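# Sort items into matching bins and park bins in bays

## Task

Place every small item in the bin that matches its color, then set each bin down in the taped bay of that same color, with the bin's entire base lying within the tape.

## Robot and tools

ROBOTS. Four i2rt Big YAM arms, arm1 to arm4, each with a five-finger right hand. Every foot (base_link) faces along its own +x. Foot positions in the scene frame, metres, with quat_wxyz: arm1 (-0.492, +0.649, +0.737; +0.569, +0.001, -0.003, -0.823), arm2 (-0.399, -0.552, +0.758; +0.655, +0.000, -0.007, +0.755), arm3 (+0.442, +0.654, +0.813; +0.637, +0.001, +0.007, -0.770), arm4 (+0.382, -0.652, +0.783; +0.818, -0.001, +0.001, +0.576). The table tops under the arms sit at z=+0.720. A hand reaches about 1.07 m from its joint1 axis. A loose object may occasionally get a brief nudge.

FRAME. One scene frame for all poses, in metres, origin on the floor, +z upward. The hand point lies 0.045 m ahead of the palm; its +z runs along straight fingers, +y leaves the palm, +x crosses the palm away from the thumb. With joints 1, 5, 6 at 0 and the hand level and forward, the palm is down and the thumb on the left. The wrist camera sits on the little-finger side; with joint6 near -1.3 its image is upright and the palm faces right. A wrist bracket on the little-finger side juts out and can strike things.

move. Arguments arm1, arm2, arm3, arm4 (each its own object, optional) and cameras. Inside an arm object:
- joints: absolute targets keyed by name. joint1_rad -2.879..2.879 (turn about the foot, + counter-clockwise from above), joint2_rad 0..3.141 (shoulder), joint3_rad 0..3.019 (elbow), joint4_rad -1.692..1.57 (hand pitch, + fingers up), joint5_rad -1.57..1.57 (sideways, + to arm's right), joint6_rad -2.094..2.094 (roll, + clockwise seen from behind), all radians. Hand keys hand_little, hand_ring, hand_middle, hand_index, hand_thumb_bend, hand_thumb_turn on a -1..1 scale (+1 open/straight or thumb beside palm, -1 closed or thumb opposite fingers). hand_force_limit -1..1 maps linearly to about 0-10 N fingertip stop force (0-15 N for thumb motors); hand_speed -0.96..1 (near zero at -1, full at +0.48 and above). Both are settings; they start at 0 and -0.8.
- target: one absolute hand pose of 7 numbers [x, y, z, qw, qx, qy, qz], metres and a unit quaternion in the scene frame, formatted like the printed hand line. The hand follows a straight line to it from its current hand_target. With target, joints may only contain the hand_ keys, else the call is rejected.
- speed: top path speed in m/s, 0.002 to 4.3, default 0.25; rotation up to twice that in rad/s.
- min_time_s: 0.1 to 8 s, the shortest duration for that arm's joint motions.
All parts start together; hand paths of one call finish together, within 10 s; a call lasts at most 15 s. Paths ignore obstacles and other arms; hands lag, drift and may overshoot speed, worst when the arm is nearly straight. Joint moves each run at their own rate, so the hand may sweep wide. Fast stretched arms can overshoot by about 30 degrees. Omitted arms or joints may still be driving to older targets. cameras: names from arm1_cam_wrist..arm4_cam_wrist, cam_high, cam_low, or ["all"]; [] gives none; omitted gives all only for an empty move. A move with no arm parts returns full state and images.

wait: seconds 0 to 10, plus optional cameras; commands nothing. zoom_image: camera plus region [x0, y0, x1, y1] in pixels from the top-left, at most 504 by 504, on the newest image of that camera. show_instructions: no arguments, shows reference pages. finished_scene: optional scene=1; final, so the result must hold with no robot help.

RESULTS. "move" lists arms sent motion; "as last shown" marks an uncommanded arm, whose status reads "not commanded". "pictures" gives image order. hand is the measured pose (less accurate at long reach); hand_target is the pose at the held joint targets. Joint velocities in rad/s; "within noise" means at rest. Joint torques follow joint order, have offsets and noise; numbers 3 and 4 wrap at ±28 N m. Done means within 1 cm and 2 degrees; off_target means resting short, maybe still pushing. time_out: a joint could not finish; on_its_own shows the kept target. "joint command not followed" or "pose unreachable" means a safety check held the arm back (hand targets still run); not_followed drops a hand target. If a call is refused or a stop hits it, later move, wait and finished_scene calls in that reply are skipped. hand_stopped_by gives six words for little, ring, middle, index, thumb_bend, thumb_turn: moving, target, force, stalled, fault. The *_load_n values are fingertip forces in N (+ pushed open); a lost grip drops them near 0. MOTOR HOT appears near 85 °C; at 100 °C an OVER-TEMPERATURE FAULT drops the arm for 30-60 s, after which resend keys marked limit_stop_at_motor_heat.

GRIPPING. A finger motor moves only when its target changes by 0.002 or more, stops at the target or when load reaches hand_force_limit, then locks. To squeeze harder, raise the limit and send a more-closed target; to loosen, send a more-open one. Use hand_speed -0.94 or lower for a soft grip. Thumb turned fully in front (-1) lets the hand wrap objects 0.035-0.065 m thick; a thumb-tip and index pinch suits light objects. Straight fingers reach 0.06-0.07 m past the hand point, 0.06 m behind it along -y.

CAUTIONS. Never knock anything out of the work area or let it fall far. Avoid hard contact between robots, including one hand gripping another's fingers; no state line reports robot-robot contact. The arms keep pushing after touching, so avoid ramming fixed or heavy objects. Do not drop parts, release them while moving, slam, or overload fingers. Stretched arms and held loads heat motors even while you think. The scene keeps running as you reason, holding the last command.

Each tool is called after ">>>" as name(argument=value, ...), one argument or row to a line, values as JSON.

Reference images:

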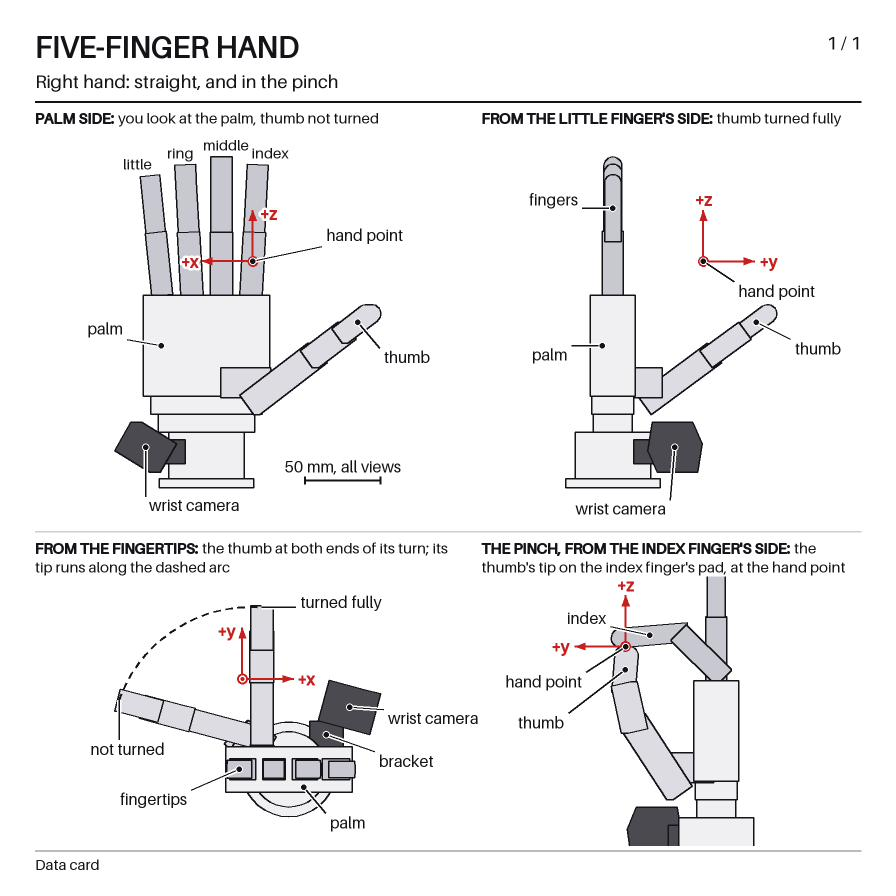

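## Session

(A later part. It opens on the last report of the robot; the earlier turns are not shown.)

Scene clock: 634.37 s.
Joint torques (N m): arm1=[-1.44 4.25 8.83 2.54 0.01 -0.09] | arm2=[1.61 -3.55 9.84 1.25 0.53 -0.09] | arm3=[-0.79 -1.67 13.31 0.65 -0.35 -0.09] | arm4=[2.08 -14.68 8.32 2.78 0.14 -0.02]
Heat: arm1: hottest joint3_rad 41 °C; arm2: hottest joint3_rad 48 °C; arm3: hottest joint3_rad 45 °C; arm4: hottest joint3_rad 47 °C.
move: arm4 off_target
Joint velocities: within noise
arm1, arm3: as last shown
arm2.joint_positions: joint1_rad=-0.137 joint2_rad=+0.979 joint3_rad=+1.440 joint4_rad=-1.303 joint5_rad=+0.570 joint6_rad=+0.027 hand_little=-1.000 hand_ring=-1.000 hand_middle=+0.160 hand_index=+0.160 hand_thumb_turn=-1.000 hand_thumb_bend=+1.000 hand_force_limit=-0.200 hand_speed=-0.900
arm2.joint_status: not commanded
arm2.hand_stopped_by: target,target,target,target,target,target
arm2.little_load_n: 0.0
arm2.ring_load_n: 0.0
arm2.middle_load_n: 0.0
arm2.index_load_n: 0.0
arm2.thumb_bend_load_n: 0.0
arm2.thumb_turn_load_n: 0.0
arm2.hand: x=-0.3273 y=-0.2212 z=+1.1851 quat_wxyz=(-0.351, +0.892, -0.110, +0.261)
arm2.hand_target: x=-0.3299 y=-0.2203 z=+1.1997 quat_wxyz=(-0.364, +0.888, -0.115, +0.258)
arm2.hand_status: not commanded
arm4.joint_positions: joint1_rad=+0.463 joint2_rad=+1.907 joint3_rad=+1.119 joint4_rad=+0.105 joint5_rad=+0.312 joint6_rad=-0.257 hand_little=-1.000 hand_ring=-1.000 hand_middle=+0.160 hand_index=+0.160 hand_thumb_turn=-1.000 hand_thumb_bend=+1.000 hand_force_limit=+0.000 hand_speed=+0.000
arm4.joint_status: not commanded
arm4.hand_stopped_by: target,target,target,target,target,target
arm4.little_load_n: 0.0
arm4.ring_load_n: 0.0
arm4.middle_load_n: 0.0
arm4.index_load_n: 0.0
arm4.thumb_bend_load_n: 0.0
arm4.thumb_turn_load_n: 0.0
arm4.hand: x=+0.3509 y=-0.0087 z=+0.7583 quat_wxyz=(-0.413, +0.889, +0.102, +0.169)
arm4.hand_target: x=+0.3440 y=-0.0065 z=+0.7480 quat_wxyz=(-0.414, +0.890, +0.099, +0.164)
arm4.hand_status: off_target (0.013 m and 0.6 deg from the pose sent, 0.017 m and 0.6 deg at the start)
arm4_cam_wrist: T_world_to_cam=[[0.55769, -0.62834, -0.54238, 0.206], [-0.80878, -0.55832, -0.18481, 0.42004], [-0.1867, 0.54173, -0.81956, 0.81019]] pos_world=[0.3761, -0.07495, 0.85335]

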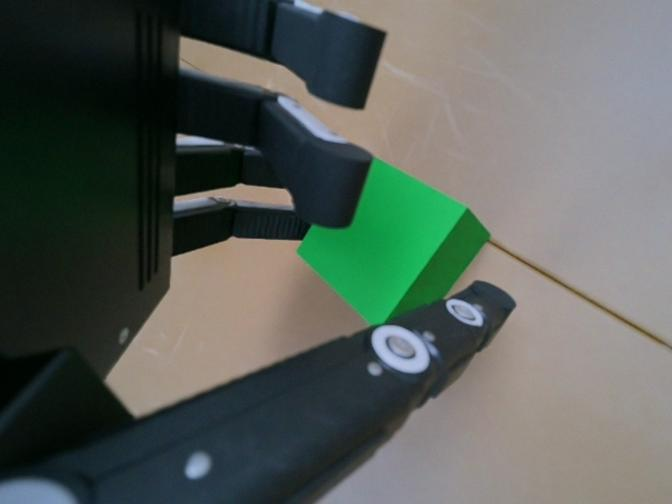

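>>> move(
  arm4={"target": [0.3440, -0.002, 0.743, 0.4146, -0.8894, -0.0993, -0.1643], "speed": 0.05},
  cameras=["arm4_cam_wrist"],
)

Scene clock: 638.13 s.
Joint torques (N m): arm1=[-1.55 3.84 8.55 2.18 0.04 -0.03] | arm2=[0.97 -3.6 9.8 1.05 0.54 -0.08] | arm3=[-0.97 -1.67 13.31 0.66 -0.35 -0.08] | arm4=[2.67 -14.92 9.16 2.84 0.14 0]
Heat: arm1: hottest joint3_rad 41 °C; arm2: hottest joint3_rad 48 °C; arm3: hottest joint3_rad 45 °C; arm4: hottest joint3_rad 47 °C.
move: arm4 off_target
Joint velocities: within noise
arm1, arm2, arm3: as last shown
arm2.middle_load_n: 0.5
arm3.ring_load_n: 0.5
arm4.joint_positions: joint1_rad=+0.463 joint2_rad=+1.925 joint3_rad=+1.119 joint4_rad=+0.112 joint5_rad=+0.312 joint6_rad=-0.257 hand_little=-1.000 hand_ring=-1.000 hand_middle=+0.160 hand_index=+0.160 hand_thumb_turn=-1.000 hand_thumb_bend=+1.000 hand_force_limit=+0.000 hand_speed=+0.000
arm4.joint_status: not commanded
arm4.hand_stopped_by: target,target,target,target,target,target
arm4.little_load_n: 0.0
arm4.ring_load_n: 0.0
arm4.middle_load_n: 0.0
arm4.index_load_n: 0.0
arm4.thumb_bend_load_n: 0.0
arm4.thumb_turn_load_n: 0.0
arm4.hand: x=+0.3511 y=-0.0101 z=+0.7483 quat_wxyz=(-0.407, +0.892, +0.103, +0.169)
arm4.hand_target: x=+0.3440 y=-0.0025 z=+0.7430 quat_wxyz=(-0.414, +0.890, +0.099, +0.164)
arm4.hand_status: off_target (0.012 m and 1.1 deg from the pose sent, 0.018 m and 0.6 deg at the start)
arm4_cam_wrist: T_world_to_cam=[[0.55841, -0.63448, -0.53443, 0.19334], [-0.80854, -0.56039, -0.17951, 0.41344], [-0.18559, 0.53235, -0.82593, 0.807]] pos_world=[0.3761, -0.07525, 0.84407]

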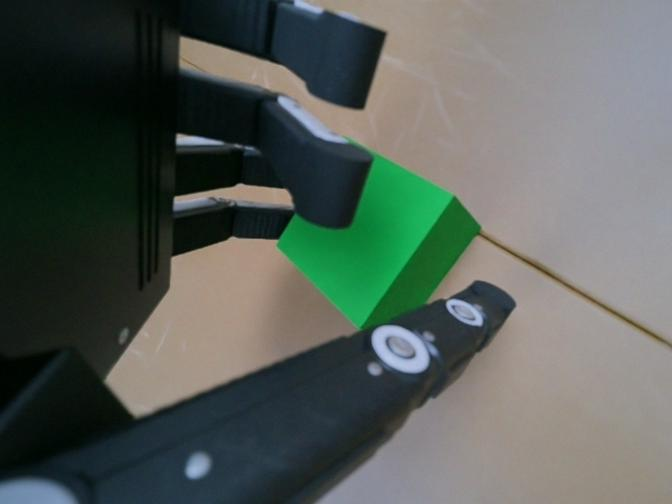

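>>> move(
  arm4={"target": [0.3440, 0.006, 0.757, 0.4146, -0.8894, -0.0993, -0.1643], "speed": 0.05},
  cameras=["arm4_cam_wrist"],
)

Scene clock: 642.47 s.
Joint torques (N m): arm1=[-1.49 3.6 8.27 2.39 -0.01 -0.09] | arm2=[0.91 -3.78 9.88 1.21 0.54 -0.05] | arm3=[-0.79 -1.67 13.3 0.66 -0.36 -0.08] | arm4=[2.08 -15.74 10.96 1.17 0.06 -0.03]
Heat: arm1: hottest joint3_rad 41 °C; arm2: hottest joint3_rad 48 °C; arm3: hottest joint3_rad 45 °C; arm4: hottest joint3_rad 47 °C.
move: arm4 off_target
Joint velocities: within noise
arm1, arm2, arm3: as last shown
arm1.index_load_n: 0.5
arm2.middle_load_n: 0.0
arm3.ring_load_n: 0.0
arm3.middle_load_n: -0.5
arm4.joint_positions: joint1_rad=+0.463 joint2_rad=+1.925 joint3_rad=+1.131 joint4_rad=+0.105 joint5_rad=+0.312 joint6_rad=-0.257 hand_little=-1.000 hand_ring=-1.000 hand_middle=+0.160 hand_index=+0.160 hand_thumb_turn=-1.000 hand_thumb_bend=+1.000 hand_force_limit=+0.000 hand_speed=+0.000
arm4.joint_status: not commanded
arm4.hand_stopped_by: target,target,target,target,target,target
arm4.little_load_n: 0.0
arm4.ring_load_n: 0.0
arm4.middle_load_n: 0.0
arm4.index_load_n: 0.0
arm4.thumb_bend_load_n: 0.0
arm4.thumb_turn_load_n: 0.0
arm4.hand: x=+0.3506 y=-0.0058 z=+0.7523 quat_wxyz=(-0.410, +0.890, +0.102, +0.169)
arm4.hand_target: x=+0.3440 y=+0.0055 z=+0.7571 quat_wxyz=(-0.415, +0.889, +0.099, +0.164)
arm4.hand_status: off_target (0.014 m and 0.8 deg from the pose sent, 0.020 m and 1.1 deg at the start)
arm4_cam_wrist: T_world_to_cam=[[0.55802, -0.63166, -0.53817, 0.20147], [-0.8087, -0.55937, -0.18198, 0.41803], [-0.18609, 0.53676, -0.82296, 0.80583]] pos_world=[0.3756, -0.07145, 0.84766]

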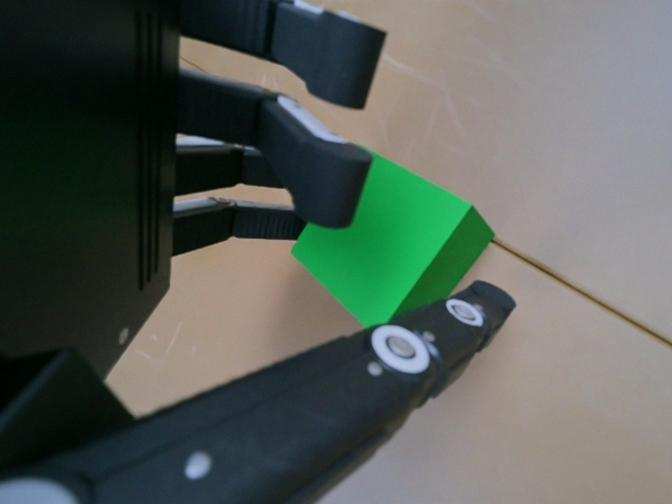

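>>> move(
  arm4={"joints": {"hand_index": -0.5, "hand_middle": -0.5, "hand_speed": -0.92, "hand_force_limit": -0.2}},
  cameras=["arm4_cam_wrist"],
)

>>> zoom_image(
  camera="arm4_cam_wrist",
  region=[180, 60, 600, 440],
)

Scene clock: 649.53 s.
Joint torques (N m): arm1=[-1.08 4.42 8.36 2.48 -0.02 -0.07] | arm2=[1.03 -4.31 9.77 1.13 0.54 -0.09] | arm3=[-0.85 -1.67 13.33 0.68 -0.36 -0.09] | arm4=[2.02 -15.21 11.06 1.17 0.11 -0.06]
Heat: arm1: hottest joint3_rad 41 °C; arm2: hottest joint3_rad 48 °C; arm3: hottest joint3_rad 45 °C; arm4: hottest joint3_rad 47 °C.
move: arm4 off_target
Joint velocities: within noise
arm1, arm2, arm3: as last shown
arm1.index_load_n: 0.0
arm2.thumb_turn_load_n: 0.5
arm3.little_load_n: -0.5
arm3.middle_load_n: 0.0
arm4.joint_positions: joint1_rad=+0.463 joint2_rad=+1.925 joint3_rad=+1.131 joint4_rad=+0.105 joint5_rad=+0.312 joint6_rad=-0.257 hand_little=-1.000 hand_ring=-1.000 hand_middle=-0.137 hand_index=-0.174 hand_thumb_turn=-1.000 hand_thumb_bend=+1.000 hand_force_limit=-0.200 hand_speed=-0.920
arm4.joint_status: hand_middle off_target (ended at -0.137, target -0.500); hand_index off_target (ended at -0.174, target -0.500); the others done
arm4.hand_stopped_by: target,target,force,force,target,target
arm4.little_load_n: 0.0
arm4.ring_load_n: 0.0
arm4.middle_load_n: 4.5
arm4.index_load_n: 4.0
arm4.thumb_bend_load_n: 0.5
arm4.thumb_turn_load_n: 0.0
arm4.hand: x=+0.3505 y=-0.0058 z=+0.7523 quat_wxyz=(-0.410, +0.890, +0.102, +0.169)
arm4.hand_target: x=+0.3440 y=+0.0055 z=+0.7571 quat_wxyz=(-0.415, +0.889, +0.099, +0.164)
arm4.hand_status: not commanded
arm4_cam_wrist: T_world_to_cam=[[0.55809, -0.63146, -0.53832, 0.20164], [-0.80855, -0.55965, -0.18176, 0.41783], [-0.1865, 0.5367, -0.82291, 0.80589]] pos_world=[0.3756, -0.07135, 0.84766]

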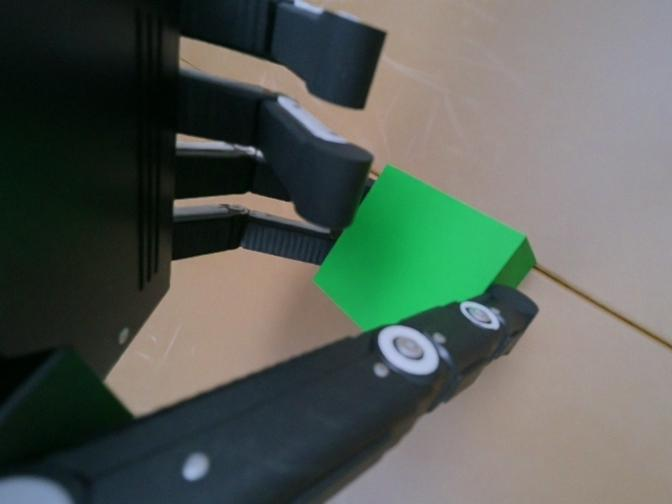

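Scaled by 1.200.

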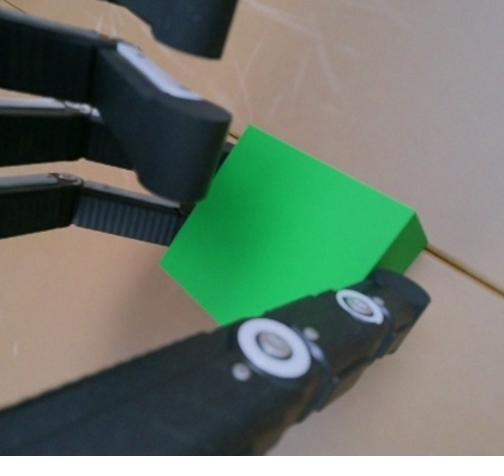

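>>> move(
  arm4={"target": [0.3440, 0.0055, 0.82, 0.4146, -0.8894, -0.0993, -0.1643], "speed": 0.06},
  cameras=["arm4_cam_wrist"],
)

Scene clock: 674.13 s.
Joint torques (N m): arm1=[-0.97 3.96 8.58 2.22 0.1 -0.05] | arm2=[0.67 -3.72 9.85 1.24 0.53 -0.07] | arm3=[-0.85 -1.73 13.33 0.64 -0.36 -0.08] | arm4=[2.37 -16.09 12.3 1.28 0.11 -0.02]
Heat: arm1: hottest joint3_rad 41 °C; arm2: hottest joint3_rad 48 °C; arm3: hottest joint3_rad 46 °C; arm4: hottest joint3_rad 48 °C.
move: arm4 off_target
Joint velocities: within noise
arm1.joint_positions: joint1_rad=-0.025 joint2_rad=+0.626 joint3_rad=+1.488 joint4_rad=-1.495 joint5_rad=-0.173 joint6_rad=-1.273 hand_little=+1.000 hand_ring=+1.000 hand_middle=+1.000 hand_index=+1.000 hand_thumb_turn=+1.000 hand_thumb_bend=+1.000 hand_force_limit=+0.000 hand_speed=-0.800
arm1.joint_status: not commanded
arm1.hand_stopped_by: target,target,target,target,target,target
arm1.little_load_n: 0.0
arm1.ring_load_n: 0.0
arm1.middle_load_n: 0.0
arm1.index_load_n: 0.0
arm1.thumb_bend_load_n: 0.0
arm1.thumb_turn_load_n: 0.0
arm1.hand: x=-0.5816 y=+0.4754 z=+1.2349 quat_wxyz=(+0.279, +0.415, -0.786, +0.364)
arm1.hand_target: x=-0.5811 y=+0.4767 z=+1.2417 quat_wxyz=(+0.285, +0.414, -0.782, +0.369)
arm1.hand_status: not commanded
arm2, arm3: as last shown
arm3.little_load_n: 0.0
arm4.joint_positions: joint1_rad=+0.463 joint2_rad=+1.833 joint3_rad=+1.163 joint4_rad=-0.045 joint5_rad=+0.312 joint6_rad=-0.257 hand_little=-1.000 hand_ring=-1.000 hand_middle=-0.137 hand_index=-0.174 hand_thumb_turn=-1.000 hand_thumb_bend=+1.000 hand_force_limit=-0.200 hand_speed=-0.920
arm4.joint_status: not commanded
arm4.hand_stopped_by: target,target,force,force,target,target
arm4.little_load_n: 0.0
arm4.ring_load_n: 0.0
arm4.middle_load_n: 4.5
arm4.index_load_n: 4.0
arm4.thumb_bend_load_n: 0.5
arm4.thumb_turn_load_n: 0.0
arm4.hand: x=+0.3511 y=-0.0110 z=+0.8000 quat_wxyz=(-0.398, +0.895, +0.105, +0.169)
arm4.hand_target: x=+0.3440 y=+0.0047 z=+0.8204 quat_wxyz=(-0.415, +0.889, +0.099, +0.164)
arm4.hand_status: off_target (0.027 m and 2.2 deg from the pose sent, 0.069 m and 0.8 deg at the start)
arm4_cam_wrist: T_world_to_cam=[[0.5598, -0.64496, -0.52024, 0.20852], [-0.80788, -0.56443, -0.16957, 0.41397], [-0.18428, 0.51522, -0.83701, 0.85843]] pos_world=[0.37589, -0.07414, 0.89719]

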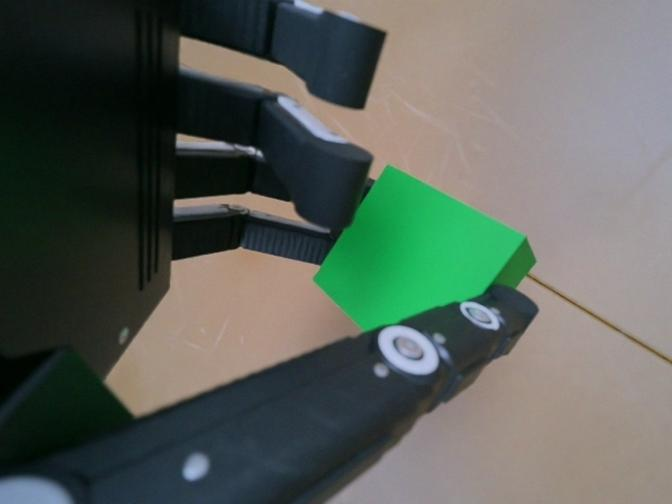

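>>> move(
  arm4={"target": [-0.05, 0.10, 0.90, 0.4356, -0.8619, -0.2410, -0.0955], "speed": 0.15},
  cameras=["arm4_cam_wrist", "cam_high", "cam_low"],
)

>>> zoom_image(
  camera="arm4_cam_wrist",
  region=[180, 0, 672, 500],
)

Scene clock: 682.83 s.
Joint torques (N m): arm1=[-2.26 3.08 8.58 2.18 0.04 -0.03] | arm2=[0.97 -3.84 9.78 1.17 0.53 -0.09] | arm3=[-0.85 -1.73 13.34 0.66 -0.36 -0.09] | arm4=[2.08 -22.18 15.15 1.35 0.34 0.01]
Heat: arm1: hottest joint3_rad 41 °C; arm2: hottest joint3_rad 48 °C; arm3: hottest joint3_rad 46 °C; arm4: hottest joint3_rad 49 °C.
move: arm4 off_target
Joint velocities: within noise
arm1, arm2, arm3: as last shown
arm2.thumb_turn_load_n: 0.0
arm4.joint_positions: joint1_rad=+0.930 joint2_rad=+2.292 joint3_rad=+2.206 joint4_rad=-0.639 joint5_rad=+0.416 joint6_rad=-0.163 hand_little=-1.000 hand_ring=-1.000 hand_middle=-0.137 hand_index=-0.174 hand_thumb_turn=-1.000 hand_thumb_bend=+1.000 hand_force_limit=-0.200 hand_speed=-0.920
arm4.joint_status: not commanded
arm4.hand_stopped_by: target,target,force,force,target,target
arm4.little_load_n: 0.0
arm4.ring_load_n: 0.0
arm4.middle_load_n: 4.5
arm4.index_load_n: 4.0
arm4.thumb_bend_load_n: 1.0
arm4.thumb_turn_load_n: 0.0
arm4.hand: x=-0.0417 y=+0.0932 z=+0.8975 quat_wxyz=(-0.431, +0.862, +0.248, +0.100)
arm4.hand_target: x=-0.0498 y=+0.0995 z=+0.9001 quat_wxyz=(-0.436, +0.862, +0.241, +0.095)
arm4.hand_status: off_target (0.011 m and 1.1 deg from the pose sent, 0.428 m and 18.6 deg at the start)
arm4_cam_wrist: T_world_to_cam=[[0.73403, -0.41681, -0.53616, 0.54656], [-0.58237, -0.79247, -0.18123, 0.21312], [-0.34935, 0.44527, -0.82443, 0.80225]] pos_world=[0.00319, 0.03948, 0.99306]

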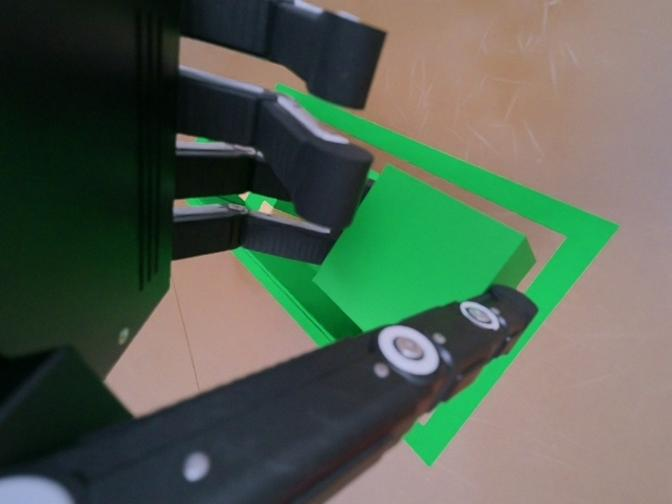

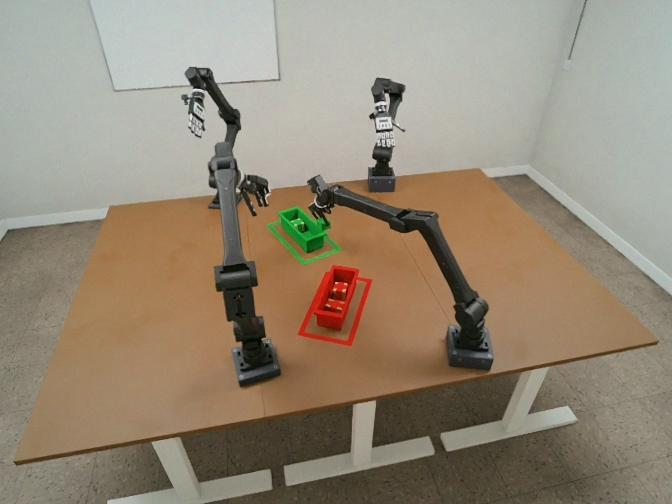

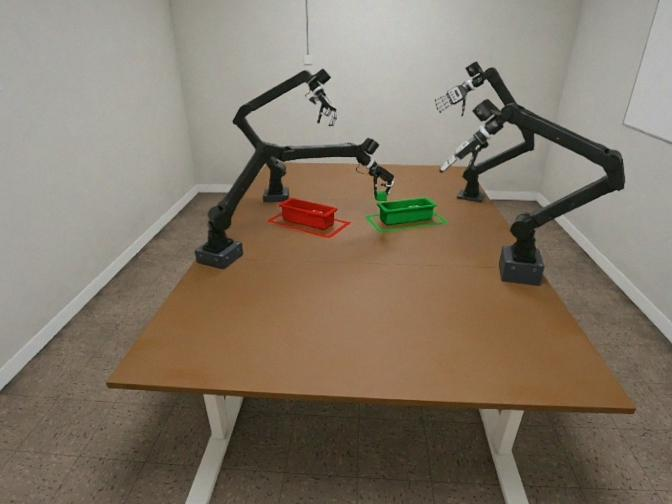

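Scaled by 1.008.

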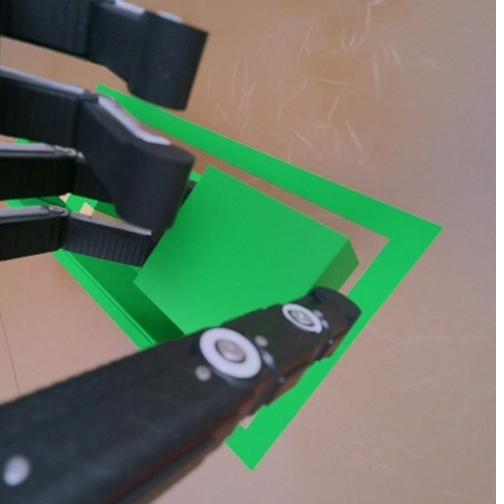

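>>> move(
  arm4={"target": [-0.107, 0.181, 0.87, 0.4365, -0.8598, -0.2485, -0.0916], "speed": 0.1},
  cameras=["arm4_cam_wrist", "cam_high", "cam_low"],
)

>>> zoom_image(
  camera="arm4_cam_wrist",
  region=[180, 0, 672, 500],
)

>>> zoom_image(
  camera="cam_high",
  region=[250, 170, 370, 280],
)

>>> zoom_image(
  camera="cam_low",
  region=[340, 130, 470, 250],
)

Scene clock: 701.50 s.
Joint torques (N m): arm1=[-1.49 4.25 8.49 2.4 0.02 -0.08] | arm2=[0.97 -3.6 9.88 1.13 0.53 -0.09] | arm3=[-0.91 -1.67 13.33 0.66 -0.35 -0.09] | arm4=[1.79 -26.34 15.08 3.18 0.1 -0.32]
Heat: arm1: hottest joint3_rad 41 °C; arm2: hottest joint3_rad 48 °C; arm3: hottest joint3_rad 46 °C; arm4: hottest joint3_rad 52 °C.
move: arm4 off_target
Joint velocities: within noise
arm1, arm2, arm3: as last shown
arm1.ring_load_n: -0.5
arm4.joint_positions: joint1_rad=+0.930 joint2_rad=+2.728 joint3_rad=+2.880 joint4_rad=-0.757 joint5_rad=+0.382 joint6_rad=-0.185 hand_little=-1.000 hand_ring=-1.000 hand_middle=-0.137 hand_index=-0.174 hand_thumb_turn=-1.000 hand_thumb_bend=+1.000 hand_force_limit=-0.200 hand_speed=-0.920
arm4.joint_status: not commanded
arm4.hand_stopped_by: target,target,force,force,target,target
arm4.little_load_n: 0.0
arm4.ring_load_n: 0.5
arm4.middle_load_n: 4.5
arm4.index_load_n: 4.0
arm4.thumb_bend_load_n: 0.5
arm4.thumb_turn_load_n: -0.5
arm4.hand: x=-0.0994 y=+0.1705 z=+0.8570 quat_wxyz=(-0.479, +0.839, +0.246, +0.073)
arm4.hand_target: x=-0.1055 y=+0.1785 z=+0.8702 quat_wxyz=(-0.501, +0.827, +0.245, +0.069)
arm4.hand_status: off_target (0.018 m and 5.9 deg from the pose sent, 0.113 m and 1.1 deg at the start; a joint's target at an end of its range on 27 of 56 steps)
arm4_cam_wrist: T_world_to_cam=[[0.71002, -0.33628, -0.6187, 0.6541], [-0.56439, -0.79718, -0.21441, 0.26448], [-0.42111, 0.50142, -0.7558, 0.63882]] pos_world=[-0.04614, 0.11047, 0.94422]

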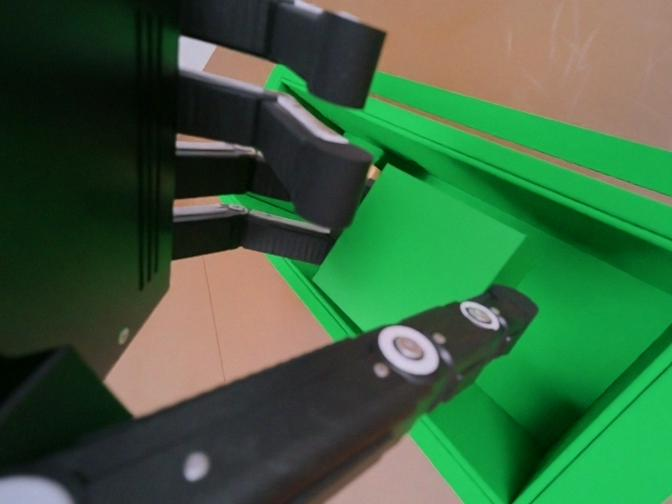

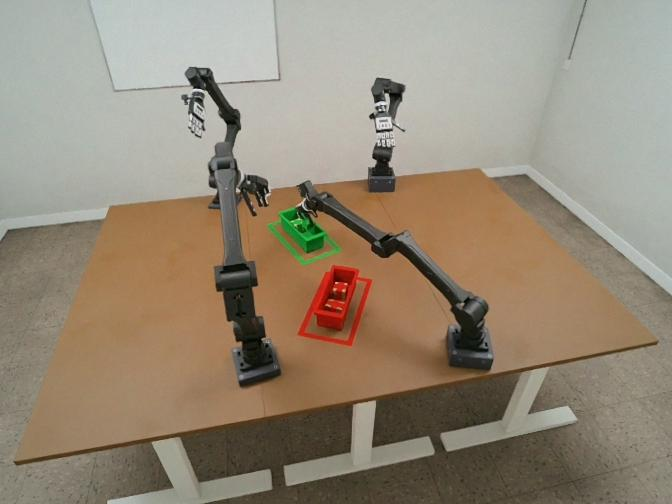

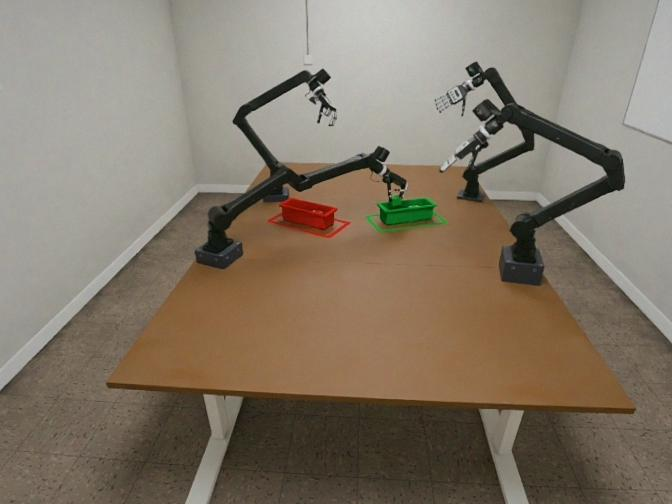

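Scaled by 1.008.

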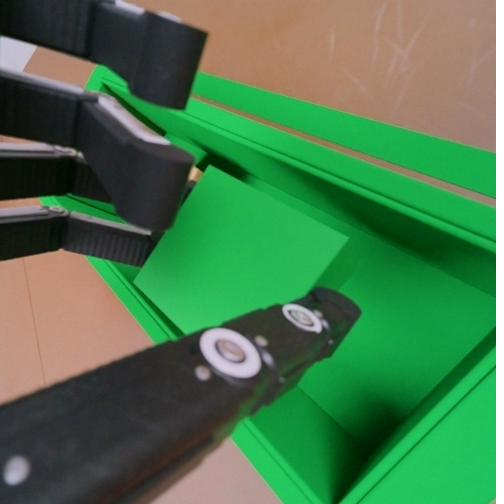

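Scaled by 4.200.

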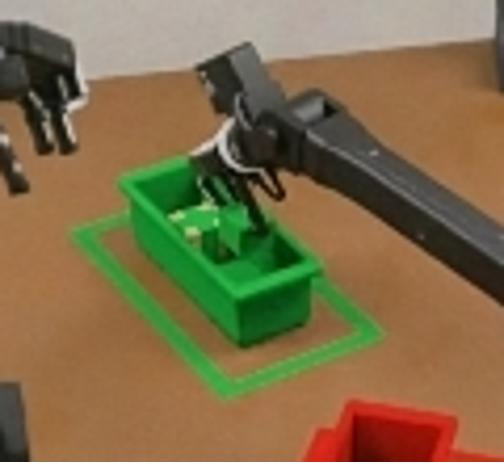

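Scaled by 3.877.

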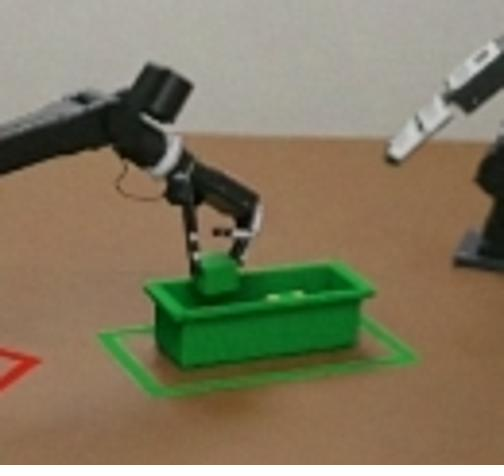

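>>> zoom_image(
  camera="arm4_cam_wrist",
  region=[500, 120, 672, 504],
)

>>> zoom_image(
  camera="arm4_cam_wrist",
  region=[360, 380, 560, 504],
)

Scaled by 1.312.

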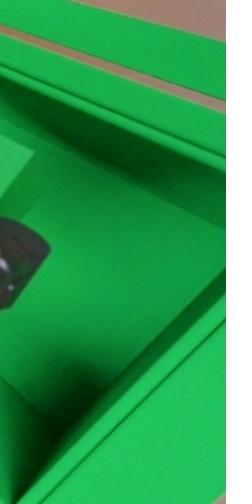

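Scaled by 2.520.

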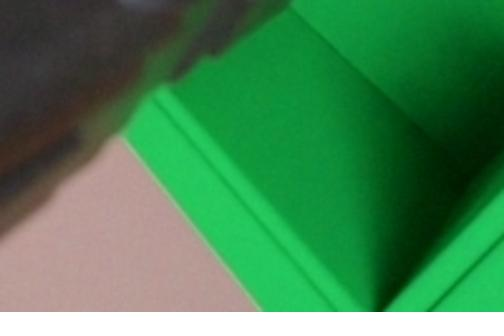

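>>> move(
  arm4={"target": [-0.105, 0.172, 0.835, 0.4370, -0.8583, -0.2538, -0.0890], "speed": 0.08},
  cameras=["arm4_cam_wrist", "cam_high"],
)

>>> zoom_image(
  camera="cam_high",
  region=[250, 170, 370, 280],
)

Scene clock: 759.40 s.
Joint torques (N m): arm1=[-1.79 3.9 8.62 2.26 0.01 -0.08] | arm2=[0.97 -4.19 9.94 1.2 0.58 -0.06] | arm3=[-0.85 -1.73 13.34 0.66 -0.35 -0.09] | arm4=[2.08 -25.93 15.16 1.62 0.25 -0.24]
Heat: arm1: hottest joint3_rad 41 °C; arm2: hottest joint3_rad 49 °C; arm3: hottest joint3_rad 46 °C; arm4: hottest joint3_rad 58 °C.
move: arm4 off_target
Joint velocities: within noise
arm1, arm2: as last shown
arm1.ring_load_n: 0.0
arm3.joint_positions: joint1_rad=-0.351 joint2_rad=+0.755 joint3_rad=+1.079 joint4_rad=-1.170 joint5_rad=-0.318 joint6_rad=-0.311 hand_little=+1.000 hand_ring=+1.000 hand_middle=+1.000 hand_index=+1.000 hand_thumb_turn=+1.000 hand_thumb_bend=+1.000 hand_force_limit=+0.000 hand_speed=-0.800
arm3.joint_status: not commanded
arm3.hand_stopped_by: target,target,target,target,target,target
arm3.little_load_n: 0.0
arm3.ring_load_n: 0.0
arm3.middle_load_n: 0.0
arm3.index_load_n: 0.0
arm3.thumb_bend_load_n: 0.0
arm3.thumb_turn_load_n: 0.0
arm3.hand: x=+0.3641 y=+0.3793 z=+1.1361 quat_wxyz=(+0.014, -0.048, -0.926, +0.375)
arm3.hand_target: x=+0.3602 y=+0.3801 z=+1.1498 quat_wxyz=(+0.020, -0.048, -0.923, +0.382)
arm3.hand_status: not commanded
arm4.joint_positions: joint1_rad=+0.930 joint2_rad=+2.755 joint3_rad=+2.880 joint4_rad=-0.752 joint5_rad=+0.382 joint6_rad=-0.185 hand_little=-1.000 hand_ring=-1.000 hand_middle=-0.137 hand_index=-0.174 hand_thumb_turn=-1.000 hand_thumb_bend=+1.000 hand_force_limit=-0.200 hand_speed=-0.920
arm4.joint_status: not commanded
arm4.hand_stopped_by: target,target,force,force,target,target
arm4.little_load_n: 0.0
arm4.ring_load_n: 0.0
arm4.middle_load_n: 4.5
arm4.index_load_n: 4.0
arm4.thumb_bend_load_n: 0.5
arm4.thumb_turn_load_n: 0.0
arm4.hand: x=-0.0989 y=+0.1698 z=+0.8330 quat_wxyz=(-0.470, +0.843, +0.249, +0.076)
arm4.hand_target: x=-0.1042 y=+0.1706 z=+0.8350 quat_wxyz=(-0.476, +0.839, +0.252, +0.075)
arm4.hand_status: off_target (0.007 m and 4.5 deg from the pose sent, 0.023 m and 5.7 deg at the start; a joint's target at an end of its range on 39 of 44 steps)
arm4_cam_wrist: T_world_to_cam=[[0.71776, -0.34738, -0.60345, 0.62859], [-0.56159, -0.80116, -0.20677, 0.25361], [-0.41163, 0.4873, -0.77013, 0.6365]] pos_world=[-0.04674, 0.11138, 0.92195]

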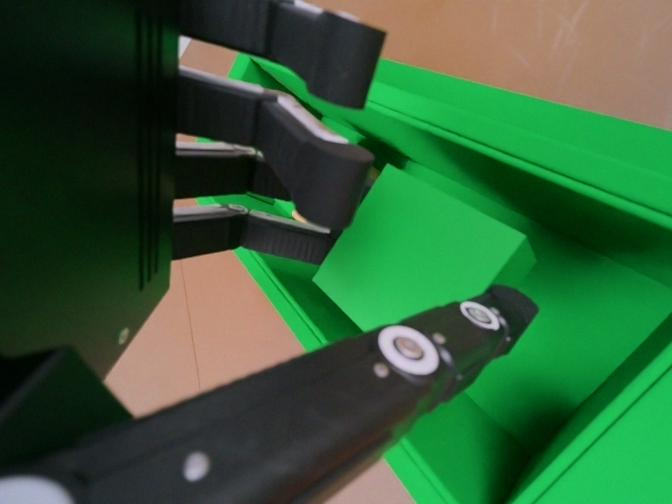

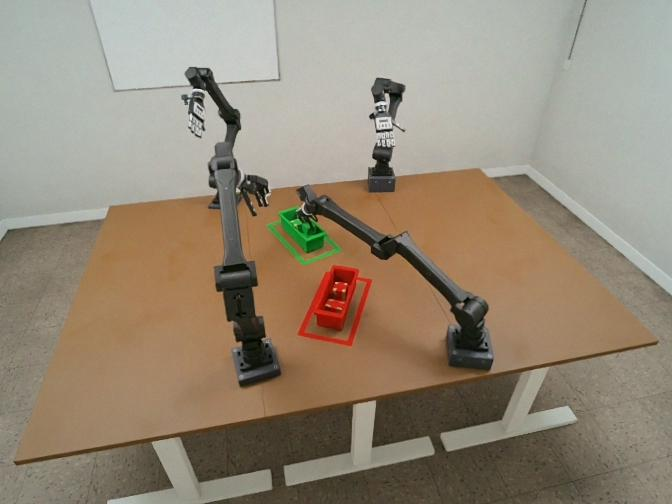

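Scaled by 4.200.

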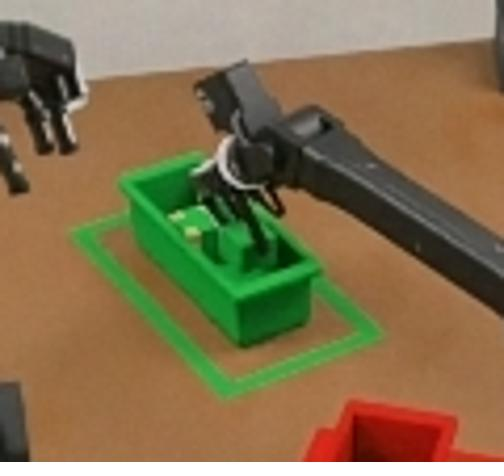

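>>> move(
  arm4={"target": [-0.104, 0.168, 0.785, 0.4370, -0.8583, -0.2538, -0.0890], "speed": 0.08},
  cameras=["arm4_cam_wrist", "cam_high", "cam_low"],
)

>>> zoom_image(
  camera="cam_high",
  region=[250, 170, 370, 280],
)

>>> zoom_image(
  camera="cam_low",
  region=[340, 130, 470, 250],
)

Scene clock: 764.90 s.
Joint torques (N m): arm1=[-1.9 4.01 8.43 2.21 0.05 -0.02] | arm2=[0.97 -3.72 9.73 1.24 0.57 -0.1] | arm3=[-0.91 -1.67 13.31 0.66 -0.35 -0.08] | arm4=[2.02 -27.11 14.69 1.77 0.31 -0.11]
Heat: arm1: hottest joint3_rad 41 °C; arm2: hottest joint3_rad 49 °C; arm3: hottest joint3_rad 46 °C; arm4: hottest joint3_rad 59 °C.
move: arm4 off_target
Joint velocities: within noise
arm1, arm3: as last shown
arm2.joint_positions: joint1_rad=-0.137 joint2_rad=+0.979 joint3_rad=+1.440 joint4_rad=-1.303 joint5_rad=+0.570 joint6_rad=+0.027 hand_little=-1.000 hand_ring=-1.000 hand_middle=+0.160 hand_index=+0.160 hand_thumb_turn=-1.000 hand_thumb_bend=+1.000 hand_force_limit=-0.200 hand_speed=-0.900
arm2.joint_status: not commanded
arm2.hand_stopped_by: target,target,target,target,target,target
arm2.little_load_n: 0.0
arm2.ring_load_n: 0.0
arm2.middle_load_n: 0.0
arm2.index_load_n: 0.0
arm2.thumb_bend_load_n: 0.0
arm2.thumb_turn_load_n: 0.0
arm2.hand: x=-0.3273 y=-0.2212 z=+1.1851 quat_wxyz=(-0.351, +0.892, -0.110, +0.261)
arm2.hand_target: x=-0.3299 y=-0.2203 z=+1.1997 quat_wxyz=(-0.364, +0.888, -0.115, +0.258)
arm2.hand_status: not commanded
arm3.thumb_turn_load_n: -0.5
arm4.joint_positions: joint1_rad=+0.930 joint2_rad=+2.819 joint3_rad=+2.883 joint4_rad=-0.752 joint5_rad=+0.389 joint6_rad=-0.185 hand_little=-1.000 hand_ring=-1.000 hand_middle=-0.137 hand_index=-0.174 hand_thumb_turn=-1.000 hand_thumb_bend=+1.000 hand_force_limit=-0.200 hand_speed=-0.920
arm4.joint_status: not commanded
arm4.hand_stopped_by: target,target,force,force,target,target
arm4.little_load_n: 0.0
arm4.ring_load_n: 0.0
arm4.middle_load_n: 4.5
arm4.index_load_n: 4.0
arm4.thumb_bend_load_n: 1.0
arm4.thumb_turn_load_n: 0.0
arm4.hand: x=-0.0941 y=+0.1650 z=+0.7758 quat_wxyz=(-0.445, +0.853, +0.257, +0.087)
arm4.hand_target: x=-0.1031 y=+0.1664 z=+0.7849 quat_wxyz=(-0.457, +0.849, +0.253, +0.082)
arm4.hand_status: off_target (0.014 m and 1.2 deg from the pose sent, 0.048 m and 4.4 deg at the start; a joint's target at an end of its range on 28 of 37 steps)
arm4_cam_wrist: T_world_to_cam=[[0.73739, -0.37956, -0.55874, 0.56138], [-0.55893, -0.80735, -0.18919, 0.22823], [-0.37929, 0.4518, -0.80747, 0.63467]] pos_world=[-0.04566, 0.11059, 0.86933]

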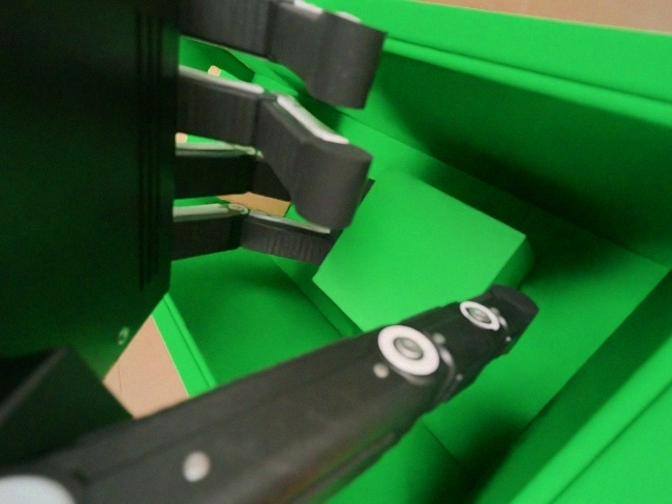

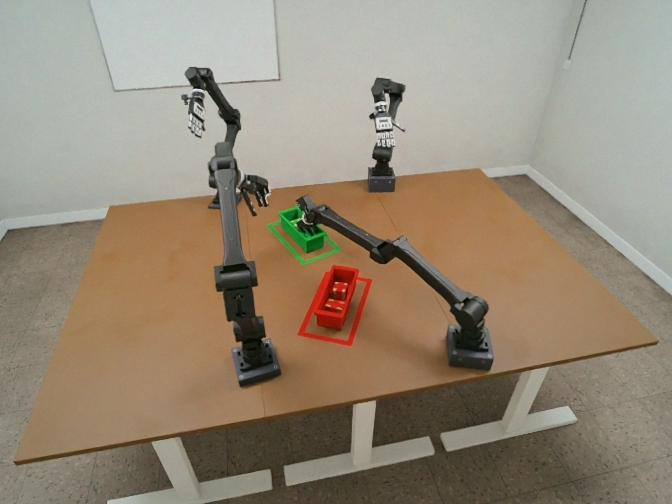

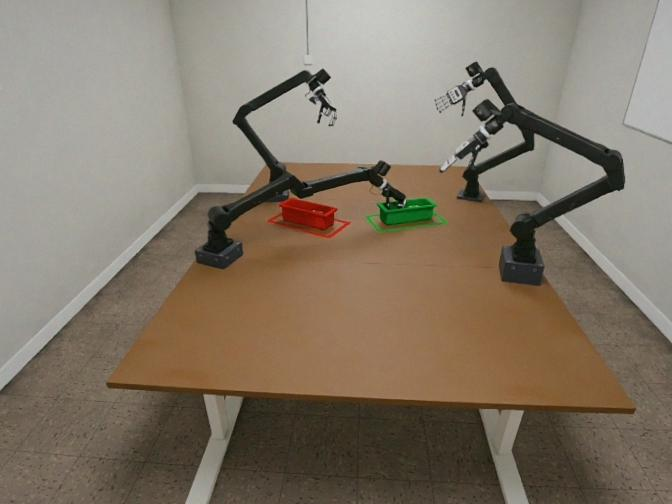

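Scaled by 4.200.

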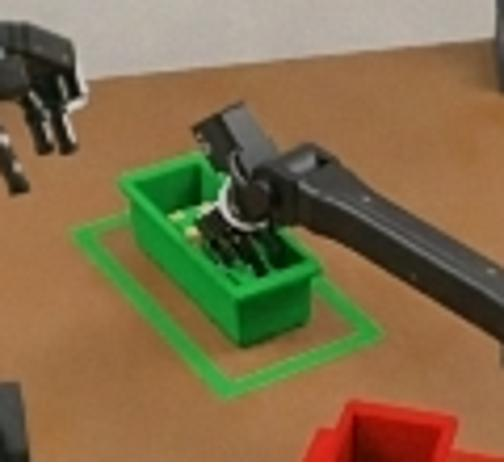

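Scaled by 3.877.

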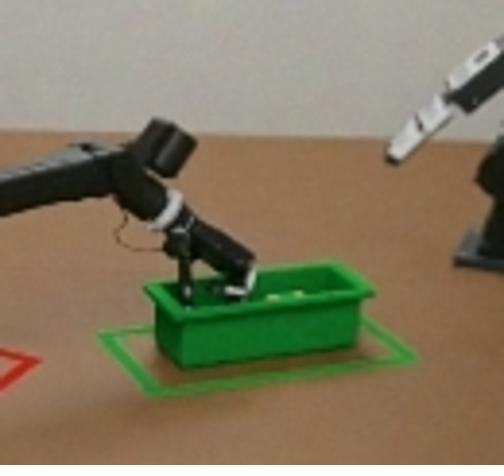

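>>> move(
  arm4={"target": [-0.109, 0.168, 0.768, 0.4370, -0.8583, -0.2538, -0.0890], "speed": 0.05},
  cameras=["arm4_cam_wrist"],
)

Scene clock: 770.10 s.
Joint torques (N m): arm1=[-1.55 3.49 8.7 2.43 0.02 -0.01] | arm2=[1.2 -3.6 9.83 1.24 0.55 -0.08] | arm3=[-0.91 -1.67 13.33 0.68 -0.35 -0.09] | arm4=[2.84 -25.23 14.75 2.84 0.31 -0.05]
Heat: arm1: hottest joint3_rad 41 °C; arm2: hottest joint3_rad 49 °C; arm3: hottest joint3_rad 46 °C; arm4: hottest joint3_rad 58 °C.
move: arm4 off_target
Joint velocities: within noise
arm1, arm2, arm3: as last shown
arm2.index_load_n: 0.5
arm3.thumb_turn_load_n: 0.0
arm4.joint_positions: joint1_rad=+0.930 joint2_rad=+2.830 joint3_rad=+2.883 joint4_rad=-0.752 joint5_rad=+0.392 joint6_rad=-0.185 hand_little=-1.000 hand_ring=-1.000 hand_middle=-0.137 hand_index=-0.174 hand_thumb_turn=-1.000 hand_thumb_bend=+1.000 hand_force_limit=-0.200 hand_speed=-0.920
arm4.joint_status: not commanded
arm4.hand_stopped_by: target,target,force,force,target,target
arm4.little_load_n: 0.0
arm4.ring_load_n: 0.0
arm4.middle_load_n: 4.5
arm4.index_load_n: 4.0
arm4.thumb_bend_load_n: 0.5
arm4.thumb_turn_load_n: 0.0
arm4.hand: x=-0.0927 y=+0.1638 z=+0.7658 quat_wxyz=(-0.440, +0.855, +0.259, +0.090)
arm4.hand_target: x=-0.1077 y=+0.1658 z=+0.7681 quat_wxyz=(-0.458, +0.848, +0.253, +0.081)
arm4.hand_status: off_target (0.017 m and 0.8 deg from the pose sent, 0.017 m and 1.2 deg at the start; a joint's target at an end of its range on 31 of 34 steps)
arm4_cam_wrist: T_world_to_cam=[[0.74079, -0.38579, -0.54991, 0.54884], [-0.55936, -0.80756, -0.18699, 0.22459], [-0.37194, 0.44611, -0.81403, 0.63417]] pos_world=[-0.04507, 0.1102, 0.86004]

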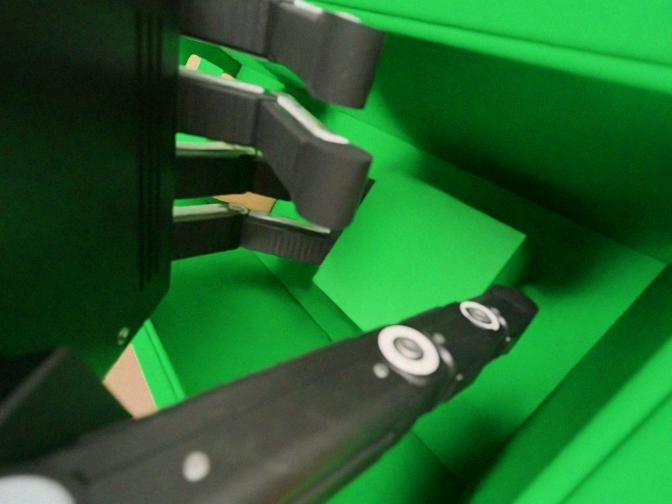

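>>> move(
  arm4={"target": [-0.121, 0.161, 0.768, 0.4370, -0.8583, -0.2538, -0.0890], "speed": 0.05},
  cameras=["arm4_cam_wrist"],
)

>>> zoom_image(
  camera="arm4_cam_wrist",
  region=[180, 0, 500, 240],
)

Scene clock: 779.10 s.
Joint torques (N m): arm1=[-2.08 3.84 8.4 2.35 0.02 -0.04] | arm2=[1.38 -3.66 9.92 1.17 0.54 -0.09] | arm3=[-0.85 -1.67 13.31 0.66 -0.36 -0.08] | arm4=[2.84 -25.93 14.61 2.78 0.26 -0.02]
Heat: arm1: hottest joint3_rad 41 °C; arm2: hottest joint3_rad 49 °C; arm3: hottest joint3_rad 46 °C; arm4: hottest joint3_rad 56 °C.
move: arm4 off_target
Joint velocities: within noise
arm1, arm2, arm3: as last shown
arm2.little_load_n: 0.5
arm4.joint_positions: joint1_rad=+0.947 joint2_rad=+2.830 joint3_rad=+2.883 joint4_rad=-0.750 joint5_rad=+0.404 joint6_rad=-0.182 hand_little=-1.000 hand_ring=-1.000 hand_middle=-0.137 hand_index=-0.174 hand_thumb_turn=-1.000 hand_thumb_bend=+1.000 hand_force_limit=-0.200 hand_speed=-0.920
arm4.joint_status: not commanded
arm4.hand_stopped_by: target,target,force,force,target,target
arm4.little_load_n: 0.0
arm4.ring_load_n: 0.0
arm4.middle_load_n: 4.5
arm4.index_load_n: 4.0
arm4.thumb_bend_load_n: 1.0
arm4.thumb_turn_load_n: 0.0
arm4.hand: x=-0.1044 y=+0.1573 z=+0.7666 quat_wxyz=(-0.443, +0.853, +0.261, +0.091)
arm4.hand_target: x=-0.1196 y=+0.1588 z=+0.7681 quat_wxyz=(-0.460, +0.847, +0.253, +0.080)
arm4.hand_status: off_target (0.017 m and 1.2 deg from the pose sent, 0.029 m and 0.8 deg at the start; a joint's target at an end of its range on 27 of 31 steps)
arm4_cam_wrist: T_world_to_cam=[[0.74394, -0.37859, -0.55066, 0.55528], [-0.55488, -0.80915, -0.19334, 0.21841], [-0.37238, 0.44938, -0.81203, 0.63143]] pos_world=[-0.05677, 0.1032, 0.86074]

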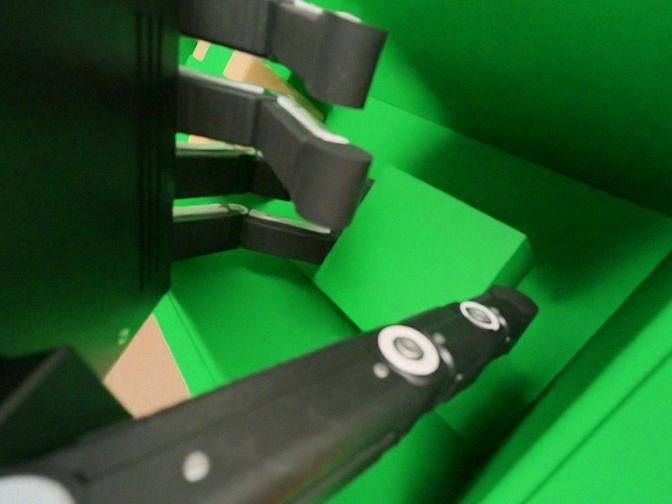

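Scaled by 1.575.

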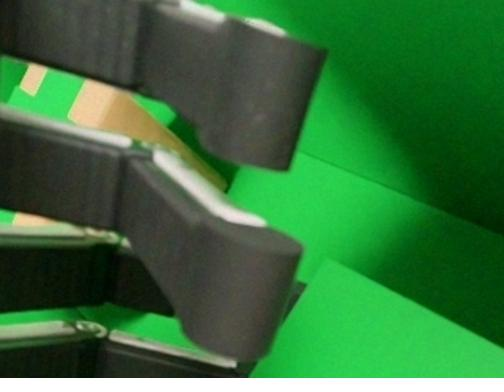

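>>> move(
  arm4={"target": [-0.121, 0.172, 0.757, 0.4370, -0.8583, -0.2538, -0.0890], "speed": 0.05},
  cameras=["arm4_cam_wrist"],
)

Scene clock: 784.60 s.
Joint torques (N m): arm1=[-2.2 4.42 8.4 2.1 0.07 -0.07] | arm2=[1.03 -4.01 9.76 1.2 0.53 -0.11] | arm3=[-0.85 -1.73 13.33 0.65 -0.36 -0.09] | arm4=[1.96 -25.35 14.79 3.12 -0.05 -0.18]
Heat: arm1: hottest joint3_rad 41 °C; arm2: hottest joint3_rad 49 °C; arm3: hottest joint3_rad 47 °C; arm4: hottest joint3_rad 56 °C.
move: arm4 off_target
Joint velocities: within noise
arm1, arm2, arm3: as last shown
arm2.little_load_n: 0.0
arm2.middle_load_n: 0.5
arm2.index_load_n: 0.0
arm2.thumb_turn_load_n: 0.5
arm4.joint_positions: joint1_rad=+0.947 joint2_rad=+2.840 joint3_rad=+2.883 joint4_rad=-0.693 joint5_rad=+0.398 joint6_rad=-0.182 hand_little=-1.000 hand_ring=-1.000 hand_middle=-0.137 hand_index=-0.174 hand_thumb_turn=-1.000 hand_thumb_bend=+1.000 hand_force_limit=-0.200 hand_speed=-0.920
arm4.joint_status: not commanded
arm4.hand_stopped_by: target,target,force,force,target,target
arm4.little_load_n: 0.0
arm4.ring_load_n: 0.0
arm4.middle_load_n: 5.0
arm4.index_load_n: 3.5
arm4.thumb_bend_load_n: 1.0
arm4.thumb_turn_load_n: 0.0
arm4.hand: x=-0.1115 y=+0.1656 z=+0.7664 quat_wxyz=(-0.462, +0.845, +0.255, +0.082)
arm4.hand_target: x=-0.1194 y=+0.1697 z=+0.7571 quat_wxyz=(-0.474, +0.840, +0.253, +0.075)
arm4.hand_status: off_target (0.015 m and 3.3 deg from the pose sent, 0.024 m and 1.2 deg at the start; a joint's target at an end of its range on 30 of 33 steps)
arm4_cam_wrist: T_world_to_cam=[[0.72886, -0.35456, -0.5857, 0.58477], [-0.557, -0.80453, -0.20611, 0.22996], [-0.39814, 0.47646, -0.78388, 0.59598]] pos_world=[-0.06085, 0.10838, 0.85708]

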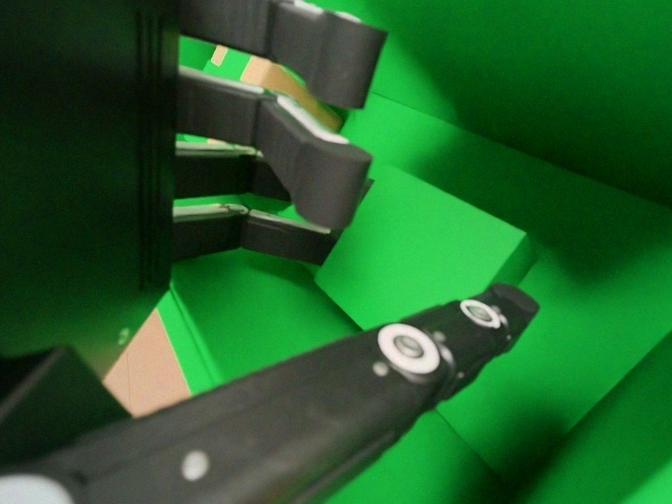

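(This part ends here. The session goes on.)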